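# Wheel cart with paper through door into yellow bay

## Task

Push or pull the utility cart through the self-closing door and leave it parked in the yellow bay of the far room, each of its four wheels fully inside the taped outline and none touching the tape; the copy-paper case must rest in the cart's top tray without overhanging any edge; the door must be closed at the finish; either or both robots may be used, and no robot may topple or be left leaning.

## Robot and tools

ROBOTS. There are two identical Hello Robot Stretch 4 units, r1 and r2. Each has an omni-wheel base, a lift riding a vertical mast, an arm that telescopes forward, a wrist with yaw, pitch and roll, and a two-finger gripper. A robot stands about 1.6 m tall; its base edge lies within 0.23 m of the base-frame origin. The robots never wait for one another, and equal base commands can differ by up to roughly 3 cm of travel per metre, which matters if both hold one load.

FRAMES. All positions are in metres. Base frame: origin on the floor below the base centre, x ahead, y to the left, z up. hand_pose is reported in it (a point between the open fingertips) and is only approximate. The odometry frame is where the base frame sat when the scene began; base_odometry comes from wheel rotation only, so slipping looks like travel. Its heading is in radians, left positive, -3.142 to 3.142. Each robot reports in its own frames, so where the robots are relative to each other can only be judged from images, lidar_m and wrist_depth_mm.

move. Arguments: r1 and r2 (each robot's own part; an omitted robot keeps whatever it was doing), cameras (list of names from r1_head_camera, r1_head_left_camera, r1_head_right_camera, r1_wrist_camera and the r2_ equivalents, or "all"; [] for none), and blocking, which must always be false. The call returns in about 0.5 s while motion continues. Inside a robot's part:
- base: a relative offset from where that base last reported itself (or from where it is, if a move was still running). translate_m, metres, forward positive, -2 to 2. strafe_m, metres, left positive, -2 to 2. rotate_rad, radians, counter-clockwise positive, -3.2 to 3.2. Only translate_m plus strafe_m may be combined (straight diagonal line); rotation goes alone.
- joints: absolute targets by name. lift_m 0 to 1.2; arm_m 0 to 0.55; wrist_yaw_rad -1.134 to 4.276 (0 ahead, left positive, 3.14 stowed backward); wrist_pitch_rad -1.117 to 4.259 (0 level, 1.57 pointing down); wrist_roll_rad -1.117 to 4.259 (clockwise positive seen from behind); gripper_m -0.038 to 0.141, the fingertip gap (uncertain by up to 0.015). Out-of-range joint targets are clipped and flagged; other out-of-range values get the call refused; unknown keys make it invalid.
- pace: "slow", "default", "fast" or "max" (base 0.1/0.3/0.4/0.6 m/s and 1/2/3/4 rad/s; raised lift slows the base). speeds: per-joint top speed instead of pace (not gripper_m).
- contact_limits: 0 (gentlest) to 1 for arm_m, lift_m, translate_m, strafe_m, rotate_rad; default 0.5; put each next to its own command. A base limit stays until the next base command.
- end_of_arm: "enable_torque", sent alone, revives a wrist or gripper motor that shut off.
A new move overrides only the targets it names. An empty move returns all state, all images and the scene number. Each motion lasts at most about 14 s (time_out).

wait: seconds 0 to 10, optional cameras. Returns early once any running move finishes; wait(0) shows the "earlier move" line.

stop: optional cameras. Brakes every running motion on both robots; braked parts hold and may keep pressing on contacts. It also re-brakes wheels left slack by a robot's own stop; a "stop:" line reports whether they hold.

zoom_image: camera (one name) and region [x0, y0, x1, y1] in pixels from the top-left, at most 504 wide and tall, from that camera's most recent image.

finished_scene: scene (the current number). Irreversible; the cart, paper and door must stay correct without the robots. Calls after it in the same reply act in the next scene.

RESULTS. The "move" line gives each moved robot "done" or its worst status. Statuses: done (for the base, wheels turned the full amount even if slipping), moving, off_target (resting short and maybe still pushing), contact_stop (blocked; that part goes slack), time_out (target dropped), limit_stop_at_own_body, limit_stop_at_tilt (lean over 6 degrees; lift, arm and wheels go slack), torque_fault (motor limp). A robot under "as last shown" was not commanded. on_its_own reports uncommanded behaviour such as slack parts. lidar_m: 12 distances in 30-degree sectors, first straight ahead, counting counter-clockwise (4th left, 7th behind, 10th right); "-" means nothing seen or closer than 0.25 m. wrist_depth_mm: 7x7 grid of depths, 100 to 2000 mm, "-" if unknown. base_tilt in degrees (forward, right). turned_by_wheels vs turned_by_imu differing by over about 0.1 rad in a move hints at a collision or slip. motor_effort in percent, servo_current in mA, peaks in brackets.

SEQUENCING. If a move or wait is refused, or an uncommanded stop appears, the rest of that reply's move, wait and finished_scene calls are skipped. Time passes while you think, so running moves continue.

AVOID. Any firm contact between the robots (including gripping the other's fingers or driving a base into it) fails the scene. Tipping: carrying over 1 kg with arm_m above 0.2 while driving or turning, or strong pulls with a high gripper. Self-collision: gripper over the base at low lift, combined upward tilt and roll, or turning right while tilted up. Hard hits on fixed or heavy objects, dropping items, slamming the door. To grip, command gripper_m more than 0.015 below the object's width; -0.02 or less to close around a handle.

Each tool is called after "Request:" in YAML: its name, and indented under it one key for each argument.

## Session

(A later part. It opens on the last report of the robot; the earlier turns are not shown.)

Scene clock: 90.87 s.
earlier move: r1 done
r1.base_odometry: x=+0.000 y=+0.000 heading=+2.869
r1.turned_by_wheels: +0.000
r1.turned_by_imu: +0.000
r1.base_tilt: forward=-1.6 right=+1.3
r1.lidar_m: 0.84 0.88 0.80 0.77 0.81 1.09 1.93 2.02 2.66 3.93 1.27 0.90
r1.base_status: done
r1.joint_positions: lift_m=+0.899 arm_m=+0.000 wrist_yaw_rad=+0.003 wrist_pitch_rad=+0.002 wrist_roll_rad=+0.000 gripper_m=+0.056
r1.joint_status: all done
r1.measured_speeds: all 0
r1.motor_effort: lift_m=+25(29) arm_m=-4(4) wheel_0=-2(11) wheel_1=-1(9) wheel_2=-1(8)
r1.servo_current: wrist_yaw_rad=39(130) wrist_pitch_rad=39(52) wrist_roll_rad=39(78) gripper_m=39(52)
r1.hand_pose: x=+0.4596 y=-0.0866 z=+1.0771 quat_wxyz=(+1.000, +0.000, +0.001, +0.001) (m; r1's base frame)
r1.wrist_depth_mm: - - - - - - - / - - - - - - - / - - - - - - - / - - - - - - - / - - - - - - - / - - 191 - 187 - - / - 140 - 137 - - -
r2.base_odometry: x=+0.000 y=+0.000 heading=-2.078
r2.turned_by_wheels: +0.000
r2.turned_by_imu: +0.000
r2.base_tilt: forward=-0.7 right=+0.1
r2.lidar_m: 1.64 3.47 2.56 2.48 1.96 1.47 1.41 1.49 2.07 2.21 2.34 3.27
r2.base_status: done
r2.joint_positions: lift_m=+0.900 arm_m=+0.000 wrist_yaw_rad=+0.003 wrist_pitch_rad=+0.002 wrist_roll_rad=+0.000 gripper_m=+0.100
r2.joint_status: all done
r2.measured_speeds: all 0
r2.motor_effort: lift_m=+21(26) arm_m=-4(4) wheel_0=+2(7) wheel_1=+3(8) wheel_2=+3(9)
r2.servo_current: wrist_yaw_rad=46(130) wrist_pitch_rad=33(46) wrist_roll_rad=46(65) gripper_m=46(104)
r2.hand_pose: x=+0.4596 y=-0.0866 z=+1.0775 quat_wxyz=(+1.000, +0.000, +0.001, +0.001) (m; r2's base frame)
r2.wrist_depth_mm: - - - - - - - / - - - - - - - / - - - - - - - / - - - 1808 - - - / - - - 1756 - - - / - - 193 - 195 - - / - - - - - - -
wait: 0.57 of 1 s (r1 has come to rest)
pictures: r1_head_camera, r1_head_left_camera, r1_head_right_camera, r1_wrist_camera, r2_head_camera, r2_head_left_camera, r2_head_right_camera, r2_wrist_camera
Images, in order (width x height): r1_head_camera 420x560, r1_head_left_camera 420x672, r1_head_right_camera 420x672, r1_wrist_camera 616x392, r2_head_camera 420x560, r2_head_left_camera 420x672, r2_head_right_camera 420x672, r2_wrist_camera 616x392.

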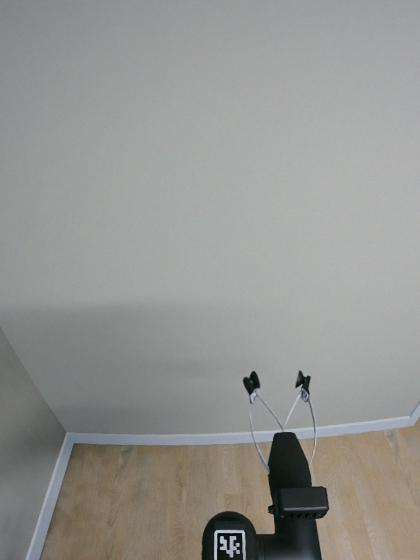

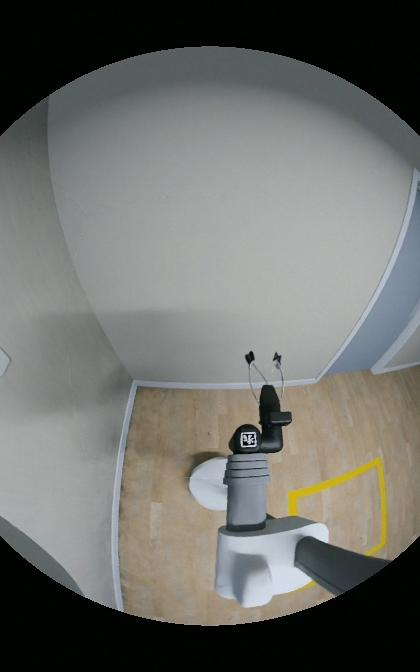

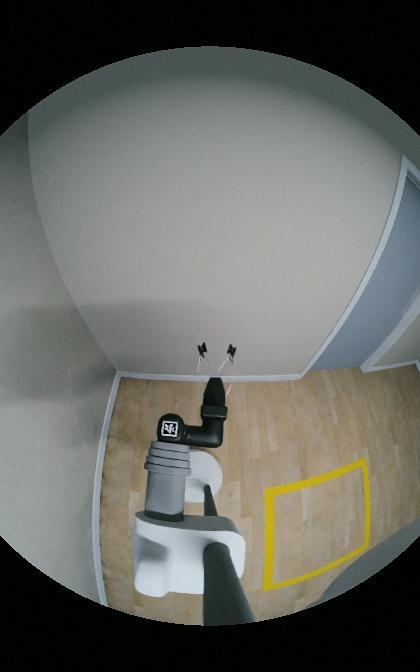

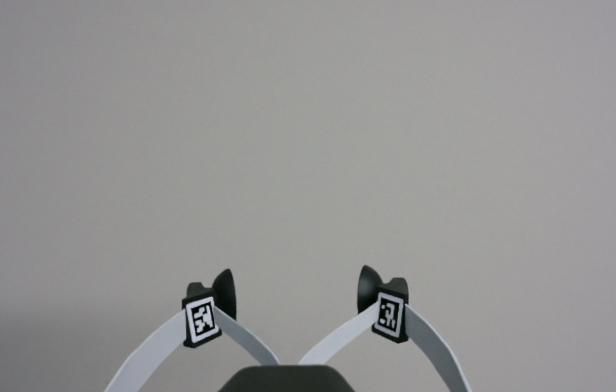

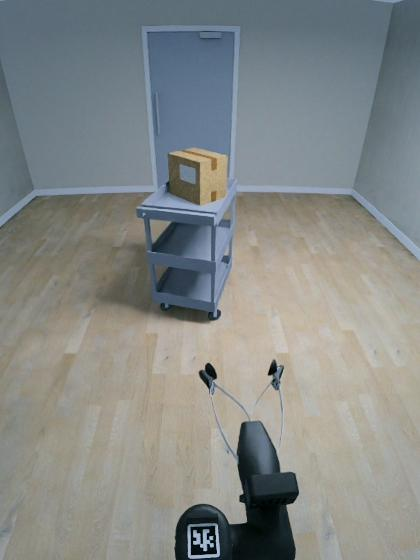

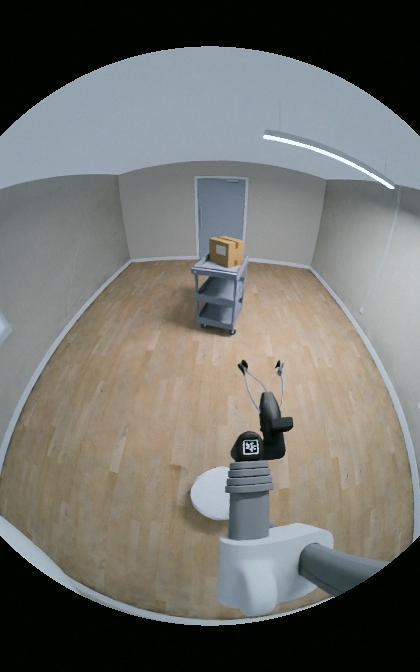

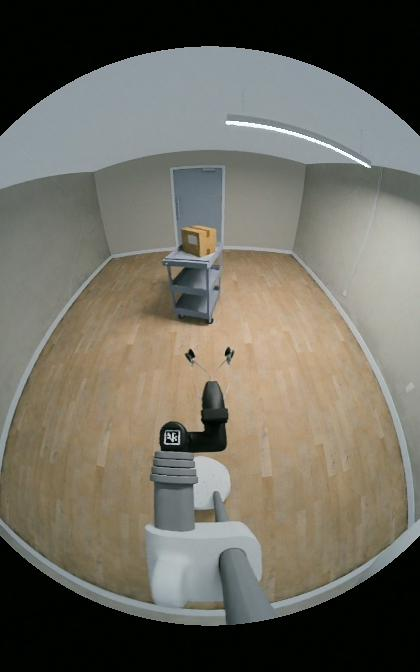

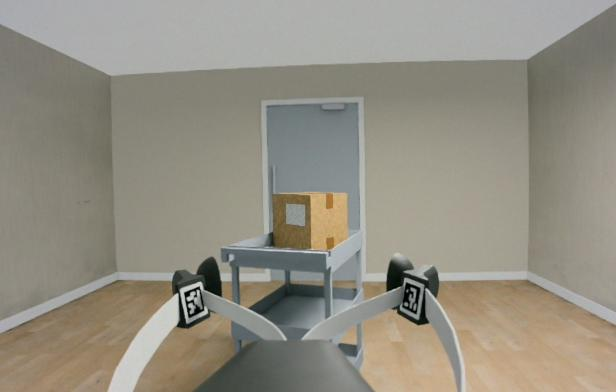

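Request:
move:
  blocking: false
  r1: {"base":{"strafe_m":-1.55}}
  r2: {"base":{"translate_m":0.7,"strafe_m":0.33},"joints":{"lift_m":0.69,"wrist_roll_rad":1.57}}

Request:
wait:
  seconds: 4

Request:
move:
  blocking: false
  r2: {"base":{"rotate_rad":-0.31}}

Request:
wait:
  seconds: 3
  cameras: ["r1_head_camera","r1_wrist_camera","r2_head_camera","r2_wrist_camera"]

Request:
wait:
  seconds: 2
  cameras: ["r1_head_camera","r1_wrist_camera","r2_head_camera","r2_wrist_camera"]

Scene clock: 135.70 s.
move: r1 moving; r2 moving
r1.base_odometry: x=+0.010 y=+0.035 heading=+2.869
r1.turned_by_wheels: +0.000
r1.turned_by_imu: +0.000
r1.base_tilt: forward=-1.6 right=+1.3
r1.lidar_m: 0.84 0.87 0.87 0.81 0.84 1.12 1.92 2.00 2.67 3.89 1.27 0.90
r1.base_status: strafe_m moving
r1.joint_positions: lift_m=+0.899 arm_m=+0.000 wrist_yaw_rad=+0.003 wrist_pitch_rad=+0.002 wrist_roll_rad=+0.000 gripper_m=+0.056
r1.joint_status: not commanded
r1.measured_speeds: translate_m=-0.001 strafe_m=-0.140 rotate_rad=+0.003 lift_m=+0.000 arm_m=+0.000 wrist_yaw_rad=+0.000 wrist_pitch_rad=+0.000 wrist_roll_rad=+0.000
r1.motor_effort: lift_m=+25(25) arm_m=-4(4) wheel_0=+10(10) wheel_1=-9(10) wheel_2=+0(1)
r1.servo_current: wrist_yaw_rad=52(59) wrist_pitch_rad=39(46) wrist_roll_rad=59(59) gripper_m=46(46)
r1.hand_pose: x=+0.4596 y=-0.0866 z=+1.0771 quat_wxyz=(+1.000, +0.000, +0.001, +0.001) (m; r1's base frame)
r1.wrist_depth_mm: - - - - - - - / - - - - - - - / - - - - - - - / - - - - - - - / - - - - - - - / - - 190 - 188 - - / - 141 - 136 - - -
r2.base_odometry: x=-0.002 y=-0.034 heading=-2.078
r2.turned_by_wheels: +0.000
r2.turned_by_imu: +0.001
r2.base_tilt: forward=-0.7 right=+0.1
r2.lidar_m: 1.57 3.44 2.54 2.48 2.02 1.48 1.43 1.53 2.09 2.24 2.36 3.28
r2.base_status: translate_m moving; strafe_m moving
r2.joint_positions: lift_m=+0.862 arm_m=+0.000 wrist_yaw_rad=+0.003 wrist_pitch_rad=+0.002 wrist_roll_rad=+0.589 gripper_m=+0.100
r2.joint_status: lift_m moving; wrist_roll_rad moving
r2.measured_speeds: translate_m=+0.121 strafe_m=+0.055 rotate_rad=+0.005 lift_m=-0.146 arm_m=+0.000 wrist_yaw_rad=+0.000 wrist_pitch_rad=+0.000 wrist_roll_rad=+1.820
r2.motor_effort: lift_m=+13(21) arm_m=-4(4) wheel_0=+6(7) wheel_1=+9(10) wheel_2=-11(13)
r2.servo_current: wrist_yaw_rad=59(59) wrist_pitch_rad=39(46) wrist_roll_rad=85(137) gripper_m=46(52)
r2.hand_pose: x=+0.4595 y=-0.0867 z=+1.0401 quat_wxyz=(+0.957, +0.290, +0.001, +0.001) (m; r2's base frame)
r2.wrist_depth_mm: - - - - - - - / - - - - - - - / - - - - - - - / - - - 1808 - - - / - - - 1708 - - 1921 / - - 196 - 187 1921 1576 / - - - - - 1576 1366
pictures: none

Scene clock: 139.17 s.
earlier move: r1 moving; r2 done
r1.base_odometry: x=+0.278 y=+0.997 heading=+2.869
r1.turned_by_wheels: +0.000
r1.turned_by_imu: -0.007
r1.base_tilt: forward=-1.6 right=+1.3
r1.lidar_m: 0.87 0.91 1.21 1.77 1.87 1.99 1.88 1.94 2.62 2.92 1.38 1.02
r1.base_status: strafe_m moving
r1.joint_positions: lift_m=+0.899 arm_m=+0.000 wrist_yaw_rad=+0.003 wrist_pitch_rad=+0.002 wrist_roll_rad=+0.000 gripper_m=+0.056
r1.joint_status: not commanded
r1.measured_speeds: translate_m=+0.000 strafe_m=-0.300 rotate_rad=+0.001 lift_m=+0.000 arm_m=+0.000 wrist_yaw_rad=+0.000 wrist_pitch_rad=+0.000 wrist_roll_rad=+0.000
r1.motor_effort: lift_m=+25(25) arm_m=-4(4) wheel_0=+4(12) wheel_1=-6(11) wheel_2=+0(1)
r1.servo_current: wrist_yaw_rad=52(72) wrist_pitch_rad=46(52) wrist_roll_rad=52(72) gripper_m=39(52)
r1.hand_pose: x=+0.4596 y=-0.0866 z=+1.0771 quat_wxyz=(+1.000, +0.000, +0.001, +0.001) (m; r1's base frame)
r1.wrist_depth_mm: - - 668 750 - - - / - - 676 759 - - - / - - 676 759 - - - / - - 683 759 - - - / - - 661 759 - - - / - - 191 732 187 - - / - 141 189 137 - - -
r2.base_odometry: x=-0.051 y=-0.772 heading=-2.078
r2.turned_by_wheels: +0.000
r2.turned_by_imu: +0.002
r2.base_tilt: forward=-0.7 right=+0.1
r2.lidar_m: 0.98 3.01 2.24 2.12 2.27 2.17 2.10 2.20 2.68 2.58 2.72 0.99
r2.base_status: done
r2.joint_positions: lift_m=+0.690 arm_m=+0.000 wrist_yaw_rad=+0.003 wrist_pitch_rad=+0.002 wrist_roll_rad=+1.568 gripper_m=+0.100
r2.joint_status: all done
r2.measured_speeds: all 0
r2.motor_effort: lift_m=+14(21) arm_m=-4(4) wheel_0=+4(8) wheel_1=+2(12) wheel_2=-3(14)
r2.servo_current: wrist_yaw_rad=39(59) wrist_pitch_rad=33(46) wrist_roll_rad=46(137) gripper_m=52(59)
r2.hand_pose: x=+0.4595 y=-0.0867 z=+0.8681 quat_wxyz=(+0.708, +0.706, +0.001, +0.000) (m; r2's base frame)
r2.wrist_depth_mm: - - - - - 1464 1182 / - - - 991 - 759 - / - - - 1025 - 788 - / - - - 1205 - 842 - / - - - - - 1756 1205 / - - 192 - 193 1537 1205 / - - - - - 1921 1205
wait: 3.47 of 4 s (r2 has come to rest)
pictures: none

Scene clock: 139.67 s.
earlier move: r1 moving
move: r2 moving
r1.base_odometry: x=+0.319 y=+1.141 heading=+2.869
r1.turned_by_wheels: +0.000
r1.turned_by_imu: -0.001
r1.base_tilt: forward=-1.6 right=+1.3
r1.lidar_m: 0.89 0.92 1.22 1.94 2.04 2.00 1.86 1.96 2.55 2.77 1.35 1.02
r1.base_status: strafe_m moving
r1.joint_positions: lift_m=+0.899 arm_m=+0.000 wrist_yaw_rad=+0.003 wrist_pitch_rad=+0.002 wrist_roll_rad=+0.000 gripper_m=+0.056
r1.joint_status: not commanded
r1.measured_speeds: translate_m=+0.000 strafe_m=-0.300 rotate_rad=+0.000 lift_m=+0.000 arm_m=+0.000 wrist_yaw_rad=+0.000 wrist_pitch_rad=+0.000 wrist_roll_rad=+0.000
r1.motor_effort: lift_m=+25(25) arm_m=-4(4) wheel_0=+6(8) wheel_1=-7(7) wheel_2=+0(2)
r1.servo_current: wrist_yaw_rad=65(65) wrist_pitch_rad=39(52) wrist_roll_rad=39(52) gripper_m=46(46)
r1.hand_pose: x=+0.4596 y=-0.0866 z=+1.0771 quat_wxyz=(+1.000, +0.000, +0.001, +0.001) (m; r1's base frame)
r1.wrist_depth_mm: - - 723 - - - - / - 668 741 - - - - / - 668 732 - - - - / - 668 723 - - - - / - 676 732 - - - - / - 668 192 - 187 - - / - 151 189 136 - - -
r2.base_odometry: x=-0.051 y=-0.772 heading=-2.307
r2.turned_by_wheels: -0.229
r2.turned_by_imu: -0.222
r2.base_tilt: forward=-0.7 right=+0.1
r2.lidar_m: 0.96 3.74 2.42 2.15 2.15 2.36 2.09 2.11 2.52 2.58 2.59 3.13
r2.base_status: rotate_rad moving
r2.joint_positions: lift_m=+0.690 arm_m=+0.000 wrist_yaw_rad=+0.003 wrist_pitch_rad=+0.002 wrist_roll_rad=+1.568 gripper_m=+0.100
r2.joint_status: not commanded
r2.measured_speeds: translate_m=+0.000 strafe_m=+0.002 rotate_rad=-0.600 lift_m=+0.000 arm_m=+0.000 wrist_yaw_rad=-0.001 wrist_pitch_rad=+0.000 wrist_roll_rad=+0.000
r2.motor_effort: lift_m=+14(14) arm_m=-4(4) wheel_0=+3(10) wheel_1=+5(11) wheel_2=+6(10)
r2.servo_current: wrist_yaw_rad=52(52) wrist_pitch_rad=39(46) wrist_roll_rad=52(59) gripper_m=52(52)
r2.hand_pose: x=+0.4595 y=-0.0867 z=+0.8681 quat_wxyz=(+0.708, +0.706, +0.001, +0.000) (m; r2's base frame)
r2.wrist_depth_mm: - - - - - 1661 1205 / - - - - - 1756 1205 / - - - - - 1537 1205 / - - - 1042 - 820 - / - - - 1098 - 831 - / - - 192 831 191 1537 - / - - - - - 1921 1205
pictures: none

Scene clock: 140.27 s.
earlier move: r1 moving; r2 done
r1.base_odometry: x=+0.367 y=+1.315 heading=+2.869
r1.turned_by_wheels: +0.000
r1.turned_by_imu: -0.001
r1.base_tilt: forward=-1.6 right=+1.3
r1.lidar_m: 0.96 0.93 1.24 2.12 2.20 1.98 1.87 1.96 2.57 2.56 1.36 1.03
r1.base_status: strafe_m moving
r1.joint_positions: lift_m=+0.899 arm_m=+0.000 wrist_yaw_rad=+0.003 wrist_pitch_rad=+0.002 wrist_roll_rad=+0.000 gripper_m=+0.056
r1.joint_status: not commanded
r1.measured_speeds: translate_m=+0.000 strafe_m=-0.300 rotate_rad=-0.002 lift_m=+0.000 arm_m=+0.000 wrist_yaw_rad=+0.000 wrist_pitch_rad=+0.000 wrist_roll_rad=+0.000
r1.motor_effort: lift_m=+25(25) arm_m=-4(4) wheel_0=+6(9) wheel_1=-4(8) wheel_2=+0(2)
r1.servo_current: wrist_yaw_rad=46(78) wrist_pitch_rad=46(52) wrist_roll_rad=59(59) gripper_m=46(46)
r1.hand_pose: x=+0.4596 y=-0.0866 z=+1.0771 quat_wxyz=(+1.000, +0.000, +0.001, +0.001) (m; r1's base frame)
r1.wrist_depth_mm: 676 750 - - - - - / 668 759 - - - - 788 / 676 750 - - - - 788 / 676 750 - - - - 788 / 676 741 - - - - 798 / 676 741 190 - 187 - - / - 707 - 136 - - -
r2.base_odometry: x=-0.051 y=-0.772 heading=-2.387
r2.turned_by_wheels: -0.080
r2.turned_by_imu: -0.078
r2.base_tilt: forward=-0.7 right=+0.1
r2.lidar_m: 0.99 1.05 2.55 2.13 2.15 2.49 2.06 2.11 2.42 2.59 2.59 2.92
r2.base_status: done
r2.joint_positions: lift_m=+0.690 arm_m=+0.000 wrist_yaw_rad=+0.003 wrist_pitch_rad=+0.002 wrist_roll_rad=+1.568 gripper_m=+0.100
r2.joint_status: not commanded
r2.measured_speeds: all 0
r2.motor_effort: lift_m=+14(14) arm_m=-4(4) wheel_0=+2(10) wheel_1=+3(11) wheel_2=+5(10)
r2.servo_current: wrist_yaw_rad=46(59) wrist_pitch_rad=39(52) wrist_roll_rad=46(59) gripper_m=46(52)
r2.hand_pose: x=+0.4595 y=-0.0867 z=+0.8681 quat_wxyz=(+0.708, +0.706, +0.001, +0.000) (m; r2's base frame)
r2.wrist_depth_mm: - - - - - 1708 1182 / - - - - - 1708 1182 / - - - - - 1756 1205 / - - - - - 1537 1229 / - - - 1042 - 820 - / - - 193 820 194 - - / - - - - - 842 -
wait: 0.60 of 3 s (r2 has come to rest)
pictures: r1_head_camera, r1_wrist_camera, r2_head_camera, r2_wrist_camera
Images, in order (width x height): r1_head_camera 420x560, r1_wrist_camera 616x392, r2_head_camera 420x560, r2_wrist_camera 616x392.

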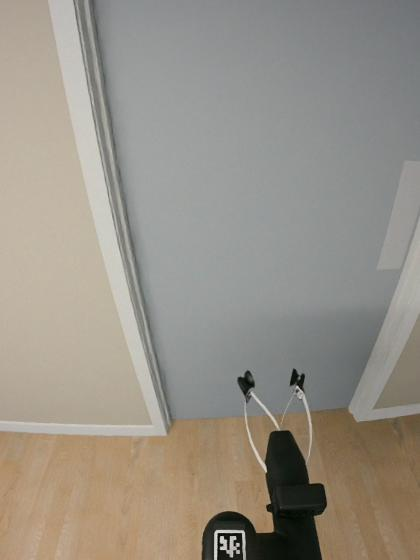

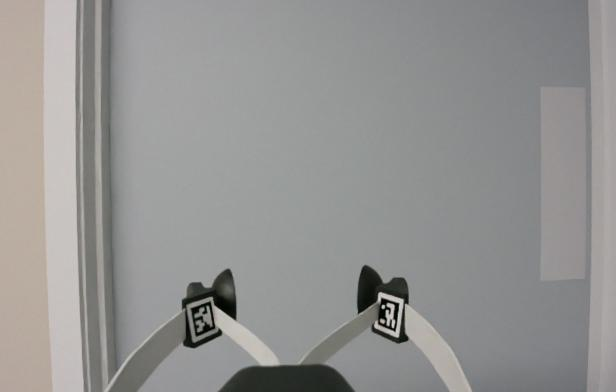

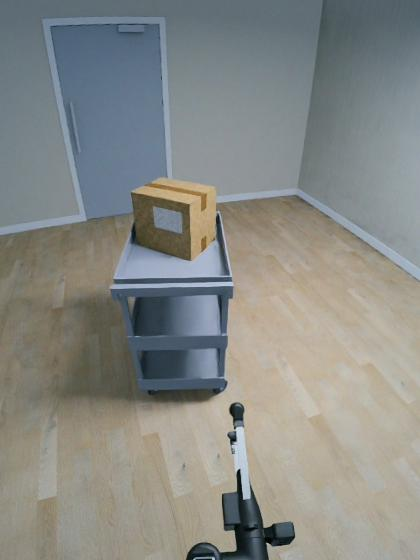

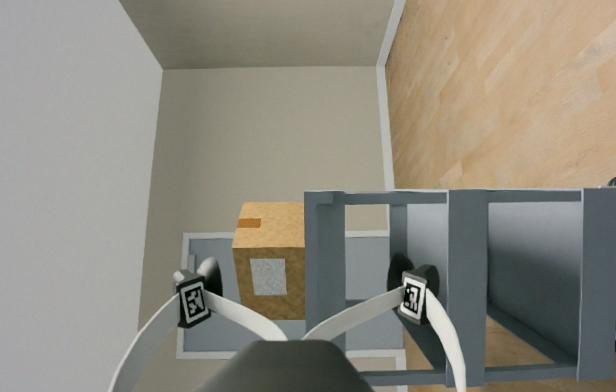

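Scene clock: 141.70 s.
earlier move: r1 done
r1.base_odometry: x=+0.417 y=+1.493 heading=+2.869
r1.turned_by_wheels: +0.000
r1.turned_by_imu: -0.002
r1.base_tilt: forward=-1.6 right=+1.2
r1.lidar_m: 0.99 1.00 1.23 2.31 2.39 1.97 1.85 1.94 2.53 2.39 1.41 1.07
r1.base_status: done
r1.joint_positions: lift_m=+0.899 arm_m=+0.000 wrist_yaw_rad=+0.003 wrist_pitch_rad=+0.002 wrist_roll_rad=+0.000 gripper_m=+0.056
r1.joint_status: not commanded
r1.measured_speeds: all 0
r1.motor_effort: lift_m=+25(25) arm_m=-4(4) wheel_0=+0(9) wheel_1=-1(8) wheel_2=+0(2)
r1.servo_current: wrist_yaw_rad=65(78) wrist_pitch_rad=33(52) wrist_roll_rad=59(59) gripper_m=39(46)
r1.hand_pose: x=+0.4596 y=-0.0866 z=+1.0771 quat_wxyz=(+1.000, +0.000, +0.001, +0.001) (m; r1's base frame)
r1.wrist_depth_mm: - - - - - 778 - / - - - - - 788 - / - - - - - 820 - / - - - - - 788 - / - - - - - 809 - / - - 190 - 187 798 - / - 140 - 136 - 741 -
r2.base_odometry: x=-0.051 y=-0.772 heading=-2.387
r2.turned_by_wheels: +0.000
r2.turned_by_imu: +0.000
r2.base_tilt: forward=-0.7 right=+0.1
r2.lidar_m: 0.98 1.03 2.55 2.13 2.15 2.49 2.10 2.11 2.42 2.59 2.59 2.99
r2.base_status: done
r2.joint_positions: lift_m=+0.690 arm_m=+0.000 wrist_yaw_rad=+0.003 wrist_pitch_rad=+0.002 wrist_roll_rad=+1.568 gripper_m=+0.100
r2.joint_status: not commanded
r2.measured_speeds: all 0
r2.motor_effort: lift_m=+14(14) arm_m=-4(4) wheel_0=+2(10) wheel_1=+4(11) wheel_2=+5(10)
r2.servo_current: wrist_yaw_rad=52(59) wrist_pitch_rad=39(52) wrist_roll_rad=39(65) gripper_m=52(52)
r2.hand_pose: x=+0.4595 y=-0.0867 z=+0.8681 quat_wxyz=(+0.708, +0.706, +0.001, +0.000) (m; r2's base frame)
r2.wrist_depth_mm: - - - - - 1708 1160 / - - - - - 1756 1182 / - - - - - 1708 1205 / - - - - - 1499 1205 / - - - 1042 - 820 - / - - 192 820 193 - - / - - - - - 831 -
wait: 1.43 of 2 s (r1 has come to rest)
pictures: r1_head_camera, r1_wrist_camera, r2_head_camera, r2_wrist_camera
Images, in order (width x height): r1_head_camera 420x560, r1_wrist_camera 616x392, r2_head_camera 420x560, r2_wrist_camera 616x392.

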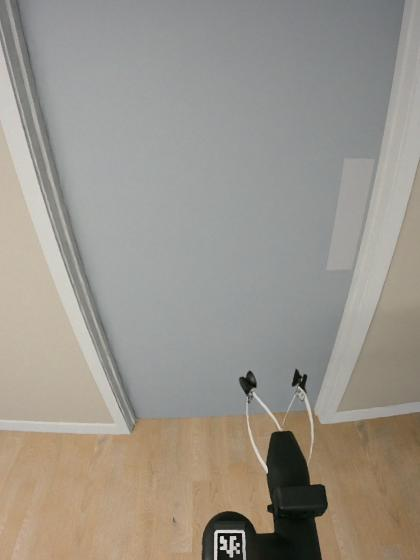

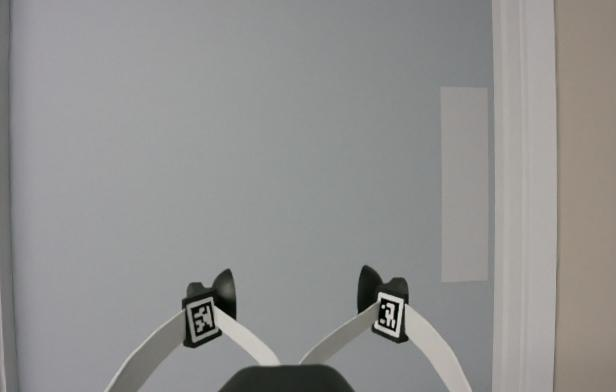

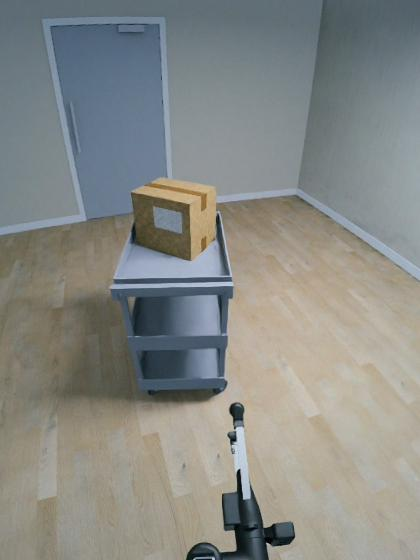

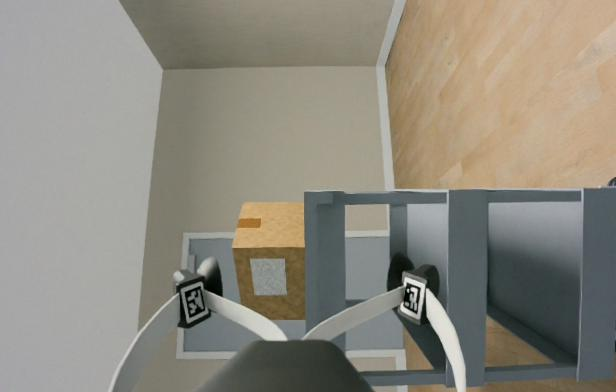

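Request:
zoom_image:
  camera: "r2_wrist_camera"
  region: [220, 170, 460, 392]

Request:
zoom_image:
  camera: "r2_head_camera"
  region: [95, 170, 255, 400]

Scaled by 2.100.

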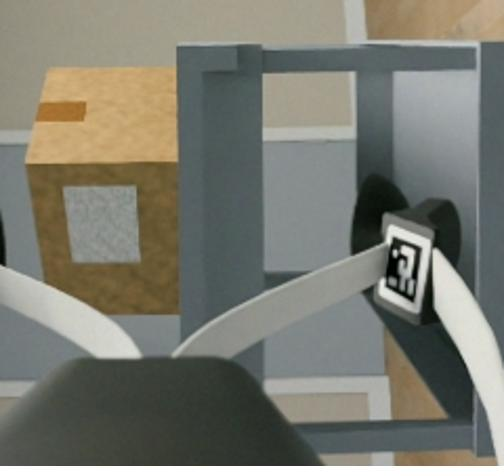

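Scaled by 2.191 from the camera's 420x560 image, which has a finer 1200x1600 frame.

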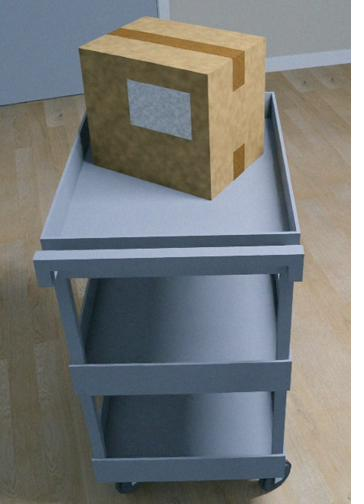

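Request:
move:
  blocking: false
  r2: {"base":{"strafe_m":0.2},"joints":{"lift_m":0.685}}

Request:
wait:
  seconds: 1.5

Request:
wait:
  seconds: 0.5
  cameras: ["r2_head_camera","r2_wrist_camera"]

Scene clock: 180.03 s.
move: r2 moving
r1: as last shown
r1.turned_by_imu: +0.000
r1.base_tilt: forward=-1.6 right=+1.3
r1.lidar_m: 1.00 1.01 1.25 2.32 2.38 1.99 1.85 1.92 2.55 2.39 1.39 1.06
r1.motor_effort: lift_m=+25(25) arm_m=-4(4) wheel_0=-1(1) wheel_1=-1(1) wheel_2=+0(0)
r1.servo_current: wrist_yaw_rad=52(52) wrist_pitch_rad=33(46) wrist_roll_rad=33(65) gripper_m=39(46)
r1.wrist_depth_mm: - - - - - 768 - / - - - - - 788 - / - - - - - 809 - / - - - - - 809 - / - - - - - 798 - / - - 191 - 187 809 - / - 140 - 136 - 750 -
r2.base_odometry: x=-0.027 y=-0.798 heading=-2.387
r2.turned_by_wheels: +0.000
r2.turned_by_imu: +0.000
r2.base_tilt: forward=-0.7 right=+0.1
r2.lidar_m: 0.97 1.04 2.53 2.13 2.11 2.44 2.12 2.08 2.41 2.63 2.63 2.98
r2.base_status: strafe_m moving
r2.joint_positions: lift_m=+0.685 arm_m=+0.000 wrist_yaw_rad=+0.003 wrist_pitch_rad=+0.002 wrist_roll_rad=+1.568 gripper_m=+0.100
r2.joint_status: lift_m moving
r2.measured_speeds: translate_m=+0.000 strafe_m=+0.140 rotate_rad=-0.002 lift_m=+0.000 arm_m=+0.000 wrist_yaw_rad=+0.000 wrist_pitch_rad=+0.000 wrist_roll_rad=+0.000
r2.motor_effort: lift_m=+13(16) arm_m=-4(4) wheel_0=-8(11) wheel_1=+11(13) wheel_2=-1(5)
r2.servo_current: wrist_yaw_rad=52(52) wrist_pitch_rad=39(46) wrist_roll_rad=59(59) gripper_m=52(52)
r2.hand_pose: x=+0.4595 y=-0.0867 z=+0.8631 quat_wxyz=(+0.708, +0.706, +0.001, +0.000) (m; r2's base frame)
r2.wrist_depth_mm: - - - - - 1708 1160 / - - - - - 1661 1182 / - - - - - 1708 1205 / - - - 1160 - 820 - / - - 1118 1042 - 809 - / - - 193 820 193 - - / - - - - - - 1138
pictures: none

Scene clock: 181.50 s.
earlier move: r2 done
r1.base_odometry: x=+0.417 y=+1.493 heading=+2.869
r1.turned_by_wheels: +0.000
r1.turned_by_imu: +0.000
r1.base_tilt: forward=-1.5 right=+1.3
r1.lidar_m: 0.98 1.03 1.28 2.30 2.39 1.97 1.86 1.91 2.54 2.40 1.40 1.05
r1.base_status: not commanded
r1.joint_positions: lift_m=+0.899 arm_m=+0.000 wrist_yaw_rad=+0.003 wrist_pitch_rad=+0.002 wrist_roll_rad=+0.000 gripper_m=+0.056
r1.joint_status: not commanded
r1.measured_speeds: all 0
r1.motor_effort: lift_m=+25(25) arm_m=-4(4) wheel_0=+0(1) wheel_1=-1(1) wheel_2=+0(0)
r1.servo_current: wrist_yaw_rad=52(65) wrist_pitch_rad=46(52) wrist_roll_rad=33(65) gripper_m=46(52)
r1.hand_pose: x=+0.4596 y=-0.0866 z=+1.0771 quat_wxyz=(+1.000, +0.000, +0.001, +0.001) (m; r1's base frame)
r1.wrist_depth_mm: - - - - - 788 - / - - - - - 788 - / - - - - - 809 - / - - - - - 798 - / - - - - - 798 - / - - 190 - 187 798 - / - 140 - 136 - 732 -
r2.base_odometry: x=+0.086 y=-0.918 heading=-2.387
r2.turned_by_wheels: +0.000
r2.turned_by_imu: +0.000
r2.base_tilt: forward=-0.7 right=+0.1
r2.lidar_m: 0.95 3.58 2.34 1.95 1.95 2.30 2.15 2.14 2.51 2.75 2.78 1.02
r2.base_status: done
r2.joint_positions: lift_m=+0.685 arm_m=+0.000 wrist_yaw_rad=+0.003 wrist_pitch_rad=+0.002 wrist_roll_rad=+1.568 gripper_m=+0.100
r2.joint_status: all done
r2.measured_speeds: all 0
r2.motor_effort: lift_m=+14(16) arm_m=-4(4) wheel_0=+0(14) wheel_1=+2(13) wheel_2=+0(5)
r2.servo_current: wrist_yaw_rad=59(59) wrist_pitch_rad=39(46) wrist_roll_rad=46(59) gripper_m=46(59)
r2.hand_pose: x=+0.4595 y=-0.0867 z=+0.8631 quat_wxyz=(+0.708, +0.706, +0.001, +0.000) (m; r2's base frame)
r2.wrist_depth_mm: - - - - - 1708 1160 / - - - - - 1756 1182 / - - - 1078 - 809 - / - - - 1042 - 820 - / - - - 1160 - 831 - / - - 193 820 193 1430 1182 / - - - - - 1863 1205
wait: 1.47 of 1.5 s (r2 has come to rest)
pictures: none

Scene clock: 182.00 s.
r1.base_odometry: x=+0.417 y=+1.493 heading=+2.869
r1.turned_by_wheels: +0.000
r1.turned_by_imu: +0.000
r1.base_tilt: forward=-1.6 right=+1.3
r1.lidar_m: 0.98 1.00 1.27 2.31 2.41 1.96 1.86 1.92 2.53 2.40 1.41 1.04
r1.base_status: not commanded
r1.joint_positions: lift_m=+0.899 arm_m=+0.000 wrist_yaw_rad=+0.003 wrist_pitch_rad=+0.002 wrist_roll_rad=+0.000 gripper_m=+0.056
r1.joint_status: not commanded
r1.measured_speeds: all 0
r1.motor_effort: lift_m=+25(25) arm_m=-4(4) wheel_0=+0(1) wheel_1=-1(1) wheel_2=+0(0)
r1.servo_current: wrist_yaw_rad=59(65) wrist_pitch_rad=39(52) wrist_roll_rad=59(65) gripper_m=46(52)
r1.hand_pose: x=+0.4596 y=-0.0866 z=+1.0771 quat_wxyz=(+1.000, +0.000, +0.001, +0.001) (m; r1's base frame)
r1.wrist_depth_mm: - - - - - 778 - / - - - - - 798 - / - - - - - 798 - / - - - - - 798 - / - - - - - 809 - / - - 190 - 187 788 - / - 141 - 137 - 732 -
r2.base_odometry: x=+0.086 y=-0.918 heading=-2.387
r2.turned_by_wheels: +0.000
r2.turned_by_imu: +0.000
r2.base_tilt: forward=-0.7 right=+0.1
r2.lidar_m: 0.98 3.60 2.34 1.95 1.93 2.26 2.10 2.16 2.50 2.78 2.74 1.01
r2.base_status: done
r2.joint_positions: lift_m=+0.685 arm_m=+0.000 wrist_yaw_rad=+0.003 wrist_pitch_rad=+0.002 wrist_roll_rad=+1.568 gripper_m=+0.100
r2.joint_status: all done
r2.measured_speeds: all 0
r2.motor_effort: lift_m=+14(16) arm_m=-4(4) wheel_0=+0(14) wheel_1=+2(13) wheel_2=+0(5)
r2.servo_current: wrist_yaw_rad=52(59) wrist_pitch_rad=33(46) wrist_roll_rad=39(59) gripper_m=46(59)
r2.hand_pose: x=+0.4595 y=-0.0867 z=+0.8631 quat_wxyz=(+0.708, +0.706, +0.001, +0.000) (m; r2's base frame)
r2.wrist_depth_mm: - - - - - 1708 1182 / - - - - - 1708 1205 / - - - 1098 - 831 - / - - - 1042 - 809 - / - - - 1118 - 809 - / - - 193 809 192 1430 1229 / - - - - - 1808 1205
wait: 0.50 s; at rest by 0.27 s
pictures: r2_head_camera, r2_wrist_camera
Images, in order (width x height): r2_head_camera 420x560, r2_wrist_camera 616x392.

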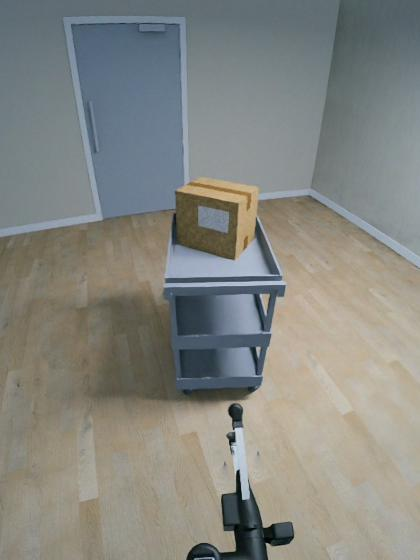

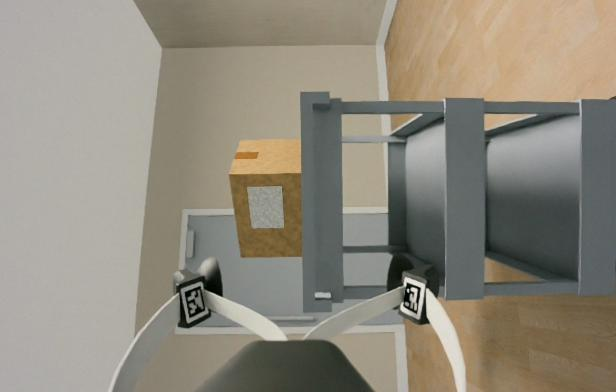

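Request:
move:
  blocking: false
  r2: {"base":{"translate_m":0.36,"strafe_m":-0.03}}
  r1: {"base":{"strafe_m":-0.06}}

Request:
wait:
  seconds: 3

Request:
wait:
  seconds: 1
  cameras: ["r2_head_camera","r2_wrist_camera"]

Scene clock: 194.73 s.
move: r1 moving; r2 moving
r1.base_odometry: x=+0.427 y=+1.527 heading=+2.869
r1.turned_by_wheels: +0.000
r1.turned_by_imu: +0.000
r1.base_tilt: forward=-1.6 right=+1.3
r1.lidar_m: 0.99 1.01 1.29 2.33 2.39 1.98 1.87 1.90 2.49 2.36 1.39 1.05
r1.base_status: strafe_m moving
r1.joint_positions: lift_m=+0.899 arm_m=+0.000 wrist_yaw_rad=+0.003 wrist_pitch_rad=+0.002 wrist_roll_rad=+0.000 gripper_m=+0.056
r1.joint_status: not commanded
r1.measured_speeds: translate_m=+0.000 strafe_m=-0.128 rotate_rad=-0.002 lift_m=+0.000 arm_m=+0.000 wrist_yaw_rad=+0.000 wrist_pitch_rad=+0.000 wrist_roll_rad=+0.000
r1.motor_effort: lift_m=+25(25) arm_m=-4(4) wheel_0=+7(9) wheel_1=-7(11) wheel_2=-1(2)
r1.servo_current: wrist_yaw_rad=52(65) wrist_pitch_rad=33(46) wrist_roll_rad=52(59) gripper_m=39(46)
r1.hand_pose: x=+0.4596 y=-0.0866 z=+1.0771 quat_wxyz=(+1.000, +0.000, +0.001, +0.001) (m; r1's base frame)
r1.wrist_depth_mm: - - - - - 768 - / - - - - - 778 - / - - - - - 788 - / - - - - - 788 - / - - - - - 809 - / - - 190 - 187 768 - / - 141 - 137 - 723 -
r2.base_odometry: x=+0.061 y=-0.937 heading=-2.387
r2.turned_by_wheels: +0.000
r2.turned_by_imu: +0.001
r2.base_tilt: forward=-0.7 right=+0.0
r2.lidar_m: 0.95 3.58 2.34 1.99 1.96 2.30 2.18 2.18 2.52 2.76 2.74 1.01
r2.base_status: translate_m moving; strafe_m moving
r2.joint_positions: lift_m=+0.685 arm_m=+0.000 wrist_yaw_rad=+0.003 wrist_pitch_rad=+0.002 wrist_roll_rad=+1.568 gripper_m=+0.100
r2.joint_status: not commanded
r2.measured_speeds: translate_m=+0.121 strafe_m=-0.012 rotate_rad=-0.002 lift_m=+0.000 arm_m=+0.000 wrist_yaw_rad=+0.000 wrist_pitch_rad=+0.000 wrist_roll_rad=+0.000
r2.motor_effort: lift_m=+14(14) arm_m=-4(4) wheel_0=+8(12) wheel_1=+8(8) wheel_2=-13(13)
r2.servo_current: wrist_yaw_rad=39(59) wrist_pitch_rad=39(52) wrist_roll_rad=52(59) gripper_m=52(52)
r2.hand_pose: x=+0.4595 y=-0.0867 z=+0.8631 quat_wxyz=(+0.708, +0.706, +0.001, +0.000) (m; r2's base frame)
r2.wrist_depth_mm: - - - - - 1756 1182 / - - - - - 1661 1182 / - - - 1138 - 788 - / - - - 991 - 788 - / - - - 1098 - 798 - / - - 193 798 194 1430 1205 / - - - - - 1921 1205
pictures: none

Scene clock: 195.43 s.
earlier move: r1 done; r2 moving
r1.base_odometry: x=+0.433 y=+1.551 heading=+2.869
r1.turned_by_wheels: +0.000
r1.turned_by_imu: +0.000
r1.base_tilt: forward=-1.6 right=+1.3
r1.lidar_m: 0.98 1.03 1.26 2.38 2.42 1.97 1.85 1.91 2.48 2.31 1.37 1.05
r1.base_status: done
r1.joint_positions: lift_m=+0.899 arm_m=+0.000 wrist_yaw_rad=+0.003 wrist_pitch_rad=+0.002 wrist_roll_rad=+0.000 gripper_m=+0.056
r1.joint_status: not commanded
r1.measured_speeds: all 0
r1.motor_effort: lift_m=+25(25) arm_m=-4(4) wheel_0=+0(9) wheel_1=+0(11) wheel_2=+0(2)
r1.servo_current: wrist_yaw_rad=33(72) wrist_pitch_rad=39(46) wrist_roll_rad=65(65) gripper_m=46(46)
r1.hand_pose: x=+0.4596 y=-0.0866 z=+1.0771 quat_wxyz=(+1.000, +0.000, +0.001, +0.001) (m; r1's base frame)
r1.wrist_depth_mm: - - - - - 768 - / - - - - - 778 - / - - - - 798 778 - / - - - - 809 798 - / - - - - 798 798 - / - - 191 - 187 768 - / - 141 - 136 - 723 -
r2.base_odometry: x=-0.056 y=-1.030 heading=-2.387
r2.turned_by_wheels: +0.000
r2.turned_by_imu: +0.000
r2.base_tilt: forward=-0.7 right=+0.0
r2.lidar_m: 0.81 3.40 2.41 2.04 2.00 2.37 2.32 2.32 2.68 2.71 2.71 0.85
r2.base_status: translate_m moving; strafe_m moving
r2.joint_positions: lift_m=+0.685 arm_m=+0.000 wrist_yaw_rad=+0.003 wrist_pitch_rad=+0.002 wrist_roll_rad=+1.568 gripper_m=+0.100
r2.joint_status: not commanded
r2.measured_speeds: translate_m=+0.295 strafe_m=-0.026 rotate_rad=+0.000 lift_m=+0.000 arm_m=+0.000 wrist_yaw_rad=+0.000 wrist_pitch_rad=+0.000 wrist_roll_rad=+0.000
r2.motor_effort: lift_m=+14(14) arm_m=-4(4) wheel_0=+10(12) wheel_1=+7(8) wheel_2=-14(14)
r2.servo_current: wrist_yaw_rad=46(59) wrist_pitch_rad=39(52) wrist_roll_rad=39(59) gripper_m=52(52)
r2.hand_pose: x=+0.4595 y=-0.0867 z=+0.8631 quat_wxyz=(+0.708, +0.706, +0.001, +0.000) (m; r2's base frame)
r2.wrist_depth_mm: - - - - - 1661 1205 / - - - - - 1537 1205 / - - - 946 - 647 - / - - 931 878 - 654 - / - - 1025 946 - 654 - / - - 193 654 187 661 1182 / - - - - - 1808 1182
wait: 0.70 of 3 s (r1 has come to rest)
pictures: none

Scene clock: 196.43 s.
earlier move: r2 moving
r1.base_odometry: x=+0.433 y=+1.551 heading=+2.869
r1.turned_by_wheels: +0.000
r1.turned_by_imu: +0.000
r1.base_tilt: forward=-1.6 right=+1.3
r1.lidar_m: 0.96 1.04 1.26 2.37 2.47 1.99 1.84 1.92 2.47 2.34 1.42 1.05
r1.base_status: done
r1.joint_positions: lift_m=+0.899 arm_m=+0.000 wrist_yaw_rad=+0.003 wrist_pitch_rad=+0.002 wrist_roll_rad=+0.000 gripper_m=+0.056
r1.joint_status: not commanded
r1.measured_speeds: all 0
r1.motor_effort: lift_m=+25(25) arm_m=-4(4) wheel_0=+1(9) wheel_1=+0(11) wheel_2=+0(2)
r1.servo_current: wrist_yaw_rad=46(72) wrist_pitch_rad=39(46) wrist_roll_rad=46(65) gripper_m=39(46)
r1.hand_pose: x=+0.4596 y=-0.0866 z=+1.0771 quat_wxyz=(+1.000, +0.000, +0.001, +0.001) (m; r1's base frame)
r1.wrist_depth_mm: - - - - - 778 - / - - - - - 768 - / - - - - 798 788 - / - - - - 798 798 - / - - - - 809 798 - / - - 190 - 187 768 - / - 141 - 137 - 732 -
r2.base_odometry: x=-0.193 y=-1.140 heading=-2.387
r2.turned_by_wheels: +0.000
r2.turned_by_imu: +0.000
r2.base_tilt: forward=-0.7 right=+0.1
r2.lidar_m: 0.62 3.26 2.47 2.11 2.10 2.44 2.49 2.48 2.87 2.62 2.65 0.69
r2.base_status: translate_m moving; strafe_m moving
r2.joint_positions: lift_m=+0.685 arm_m=+0.000 wrist_yaw_rad=+0.003 wrist_pitch_rad=+0.002 wrist_roll_rad=+1.568 gripper_m=+0.100
r2.joint_status: not commanded
r2.measured_speeds: translate_m=+0.054 strafe_m=-0.005 rotate_rad=+0.001 lift_m=+0.000 arm_m=+0.000 wrist_yaw_rad=+0.000 wrist_pitch_rad=+0.000 wrist_roll_rad=+0.000
r2.motor_effort: lift_m=+14(14) arm_m=-3(4) wheel_0=+6(12) wheel_1=+3(8) wheel_2=-3(14)
r2.servo_current: wrist_yaw_rad=46(65) wrist_pitch_rad=46(52) wrist_roll_rad=52(65) gripper_m=59(59)
r2.hand_pose: x=+0.4595 y=-0.0867 z=+0.8631 quat_wxyz=(+0.708, +0.706, +0.001, +0.000) (m; r2's base frame)
r2.wrist_depth_mm: - - - - - 1708 1160 / - - - 469 - 1576 466 / - - - 466 - - 469 / - - 715 473 - - 466 / - - 788 741 1060 - 466 / - - 193 469 193 - 480 / - - - - - 1808 477
wait: 1.00 s; no rest
pictures: r2_head_camera, r2_wrist_camera
Images, in order (width x height): r2_head_camera 420x560, r2_wrist_camera 616x392.

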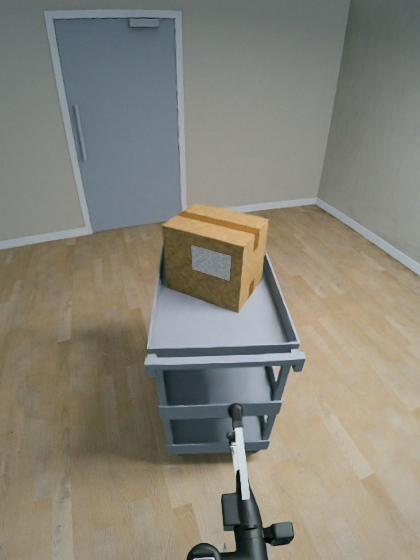

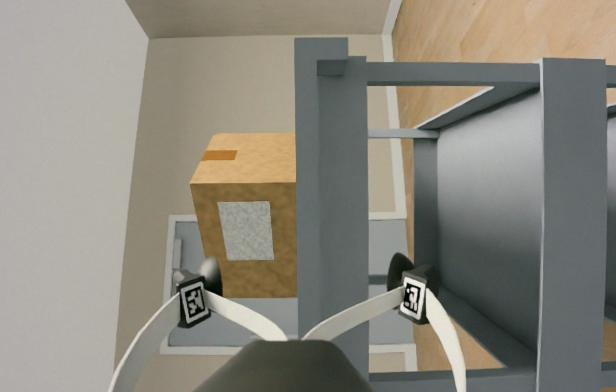

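Request:
move:
  blocking: false
  r2: {"joints":{"arm_m":0.1},"speeds":{"arm_m":0.2},"contact_limits":{"arm_m":0.1}}

Request:
wait:
  seconds: 1.5

Request:
wait:
  seconds: 0.3
  cameras: ["r2_head_camera","r2_wrist_camera"]

Scene clock: 203.20 s.
earlier move: r2 done
move: r2 moving
r1: as last shown
r1.lidar_m: 0.98 1.03 1.26 2.36 2.44 1.97 1.86 1.92 2.47 2.33 1.37 1.03
r1.motor_effort: lift_m=+25(25) arm_m=-4(4) wheel_0=+0(1) wheel_1=-1(1) wheel_2=+0(0)
r1.servo_current: wrist_yaw_rad=52(65) wrist_pitch_rad=39(46) wrist_roll_rad=52(65) gripper_m=46(46)
r1.wrist_depth_mm: - - - - - 768 - / - - - - - 778 - / - - - - 798 788 - / - - - - 798 798 - / - - - - 809 788 - / - - 190 - 187 759 - / - 141 - 136 - 723 -
r2.base_odometry: x=-0.197 y=-1.142 heading=-2.387
r2.turned_by_wheels: +0.000
r2.turned_by_imu: +0.001
r2.base_tilt: forward=-0.7 right=+0.1
r2.lidar_m: 0.61 3.27 2.48 2.10 2.09 2.44 2.48 2.49 2.86 2.62 2.64 0.63
r2.base_status: done
r2.joint_positions: lift_m=+0.685 arm_m=+0.051 wrist_yaw_rad=+0.003 wrist_pitch_rad=+0.002 wrist_roll_rad=+1.568 gripper_m=+0.100
r2.joint_status: arm_m moving
r2.measured_speeds: translate_m=+0.000 strafe_m=+0.000 rotate_rad=+0.000 lift_m=+0.000 arm_m=+0.195 wrist_yaw_rad=+0.000 wrist_pitch_rad=+0.000 wrist_roll_rad=+0.001
r2.motor_effort: lift_m=+14(14) arm_m=+6(10) wheel_0=+3(4) wheel_1=+3(3) wheel_2=-3(4)
r2.servo_current: wrist_yaw_rad=46(65) wrist_pitch_rad=39(46) wrist_roll_rad=59(59) gripper_m=52(52)
r2.contact_limits: arm_m 0.1
r2.hand_pose: x=+0.5100 y=-0.0867 z=+0.8631 quat_wxyz=(+0.708, +0.706, +0.001, +0.000) (m; r2's base frame)
r2.wrist_depth_mm: - - - - - 1661 1182 / - - - 415 421 554 421 / - - - 418 1008 - 421 / - - 661 418 1008 - 421 / - - 715 421 421 - 421 / - - 192 364 194 - - / - - - - - 1863 -
pictures: none

Scene clock: 204.00 s.
earlier move: r2 done
r1.base_odometry: x=+0.433 y=+1.551 heading=+2.869
r1.turned_by_wheels: +0.000
r1.turned_by_imu: +0.000
r1.base_tilt: forward=-1.6 right=+1.3
r1.lidar_m: 0.99 1.02 1.26 2.37 2.44 1.96 1.85 1.93 2.48 2.31 1.36 1.04
r1.base_status: not commanded
r1.joint_positions: lift_m=+0.899 arm_m=+0.000 wrist_yaw_rad=+0.003 wrist_pitch_rad=+0.002 wrist_roll_rad=+0.000 gripper_m=+0.056
r1.joint_status: not commanded
r1.measured_speeds: all 0
r1.motor_effort: lift_m=+25(25) arm_m=-4(4) wheel_0=+0(1) wheel_1=-1(1) wheel_2=+0(0)
r1.servo_current: wrist_yaw_rad=59(65) wrist_pitch_rad=33(52) wrist_roll_rad=65(65) gripper_m=46(46)
r1.hand_pose: x=+0.4596 y=-0.0866 z=+1.0771 quat_wxyz=(+1.000, +0.000, +0.001, +0.001) (m; r1's base frame)
r1.wrist_depth_mm: - - - - - 778 - / - - - - - 768 - / - - - - 798 778 - / - - - - 809 778 - / - - - - 798 778 - / - - 191 - 187 768 - / - 141 - 137 - 723 -
r2.base_odometry: x=-0.197 y=-1.142 heading=-2.387
r2.turned_by_wheels: +0.000
r2.turned_by_imu: +0.000
r2.base_tilt: forward=-0.6 right=+0.1
r2.lidar_m: 0.62 3.27 2.45 2.11 2.06 2.44 2.49 2.47 2.86 2.64 2.65 0.65
r2.base_status: done
r2.joint_positions: lift_m=+0.685 arm_m=+0.100 wrist_yaw_rad=+0.003 wrist_pitch_rad=+0.002 wrist_roll_rad=+1.568 gripper_m=+0.100
r2.joint_status: all done
r2.measured_speeds: all 0
r2.motor_effort: lift_m=+14(15) arm_m=+7(11) wheel_0=+3(4) wheel_1=+3(4) wheel_2=-4(4)
r2.servo_current: wrist_yaw_rad=39(65) wrist_pitch_rad=39(46) wrist_roll_rad=46(59) gripper_m=52(59)
r2.contact_limits: arm_m 0.1
r2.hand_pose: x=+0.5593 y=-0.0867 z=+0.8631 quat_wxyz=(+0.708, +0.706, +0.001, +0.000) (m; r2's base frame)
r2.wrist_depth_mm: - - - 322 366 368 1078 / - - - 359 - 1708 - / - - 715 362 362 - - / - - 603 362 364 - - / - - 647 364 364 - - / - - 193 304 194 - - / - - - - - 1863 -
wait: 0.80 of 1.5 s (r2 has come to rest)
pictures: none

Scene clock: 204.30 s.
r1.base_odometry: x=+0.433 y=+1.551 heading=+2.869
r1.turned_by_wheels: +0.000
r1.turned_by_imu: +0.000
r1.base_tilt: forward=-1.6 right=+1.2
r1.lidar_m: 1.00 1.02 1.29 2.37 2.44 1.96 1.85 1.93 2.48 2.34 1.39 1.02
r1.base_status: not commanded
r1.joint_positions: lift_m=+0.899 arm_m=+0.000 wrist_yaw_rad=+0.003 wrist_pitch_rad=+0.002 wrist_roll_rad=+0.000 gripper_m=+0.056
r1.joint_status: not commanded
r1.measured_speeds: all 0
r1.motor_effort: lift_m=+25(25) arm_m=-4(4) wheel_0=+0(1) wheel_1=-1(1) wheel_2=+0(0)
r1.servo_current: wrist_yaw_rad=39(65) wrist_pitch_rad=39(52) wrist_roll_rad=46(65) gripper_m=52(46)
r1.hand_pose: x=+0.4596 y=-0.0866 z=+1.0771 quat_wxyz=(+1.000, +0.000, +0.001, +0.001) (m; r1's base frame)
r1.wrist_depth_mm: - - - - - 768 - / - - - - - 788 - / - - - - 798 788 - / - - - - 809 788 - / - - - - 809 778 - / - - 190 - 187 768 - / - 141 - 137 - 715 -
r2.base_odometry: x=-0.197 y=-1.142 heading=-2.387
r2.turned_by_wheels: +0.000
r2.turned_by_imu: +0.000
r2.base_tilt: forward=-0.7 right=+0.0
r2.lidar_m: 0.63 3.27 2.48 2.12 2.08 2.46 2.49 2.47 2.89 2.65 2.63 0.64
r2.base_status: done
r2.joint_positions: lift_m=+0.685 arm_m=+0.100 wrist_yaw_rad=+0.003 wrist_pitch_rad=+0.002 wrist_roll_rad=+1.568 gripper_m=+0.100
r2.joint_status: all done
r2.measured_speeds: all 0
r2.motor_effort: lift_m=+14(15) arm_m=+7(11) wheel_0=+3(4) wheel_1=+3(4) wheel_2=-3(4)
r2.servo_current: wrist_yaw_rad=52(65) wrist_pitch_rad=46(46) wrist_roll_rad=39(59) gripper_m=52(59)
r2.contact_limits: arm_m 0.1
r2.hand_pose: x=+0.5593 y=-0.0867 z=+0.8631 quat_wxyz=(+0.708, +0.706, +0.001, +0.000) (m; r2's base frame)
r2.wrist_depth_mm: - - - 324 364 368 1060 / - - - 362 - 1708 - / - - 715 362 362 - - / - - 603 362 364 - - / - - 647 364 364 - - / - - 193 306 193 - - / - - - - - 1921 -
wait: 0.30 s; at rest by 0.27 s
pictures: r2_head_camera, r2_wrist_camera
Images, in order (width x height): r2_head_camera 420x560, r2_wrist_camera 616x392.

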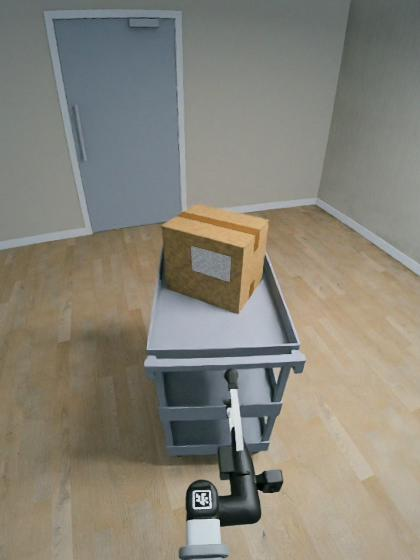

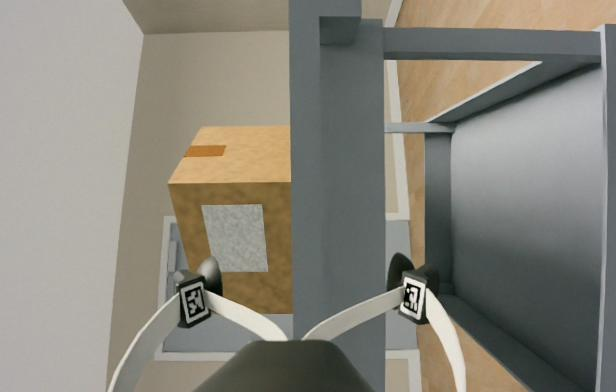

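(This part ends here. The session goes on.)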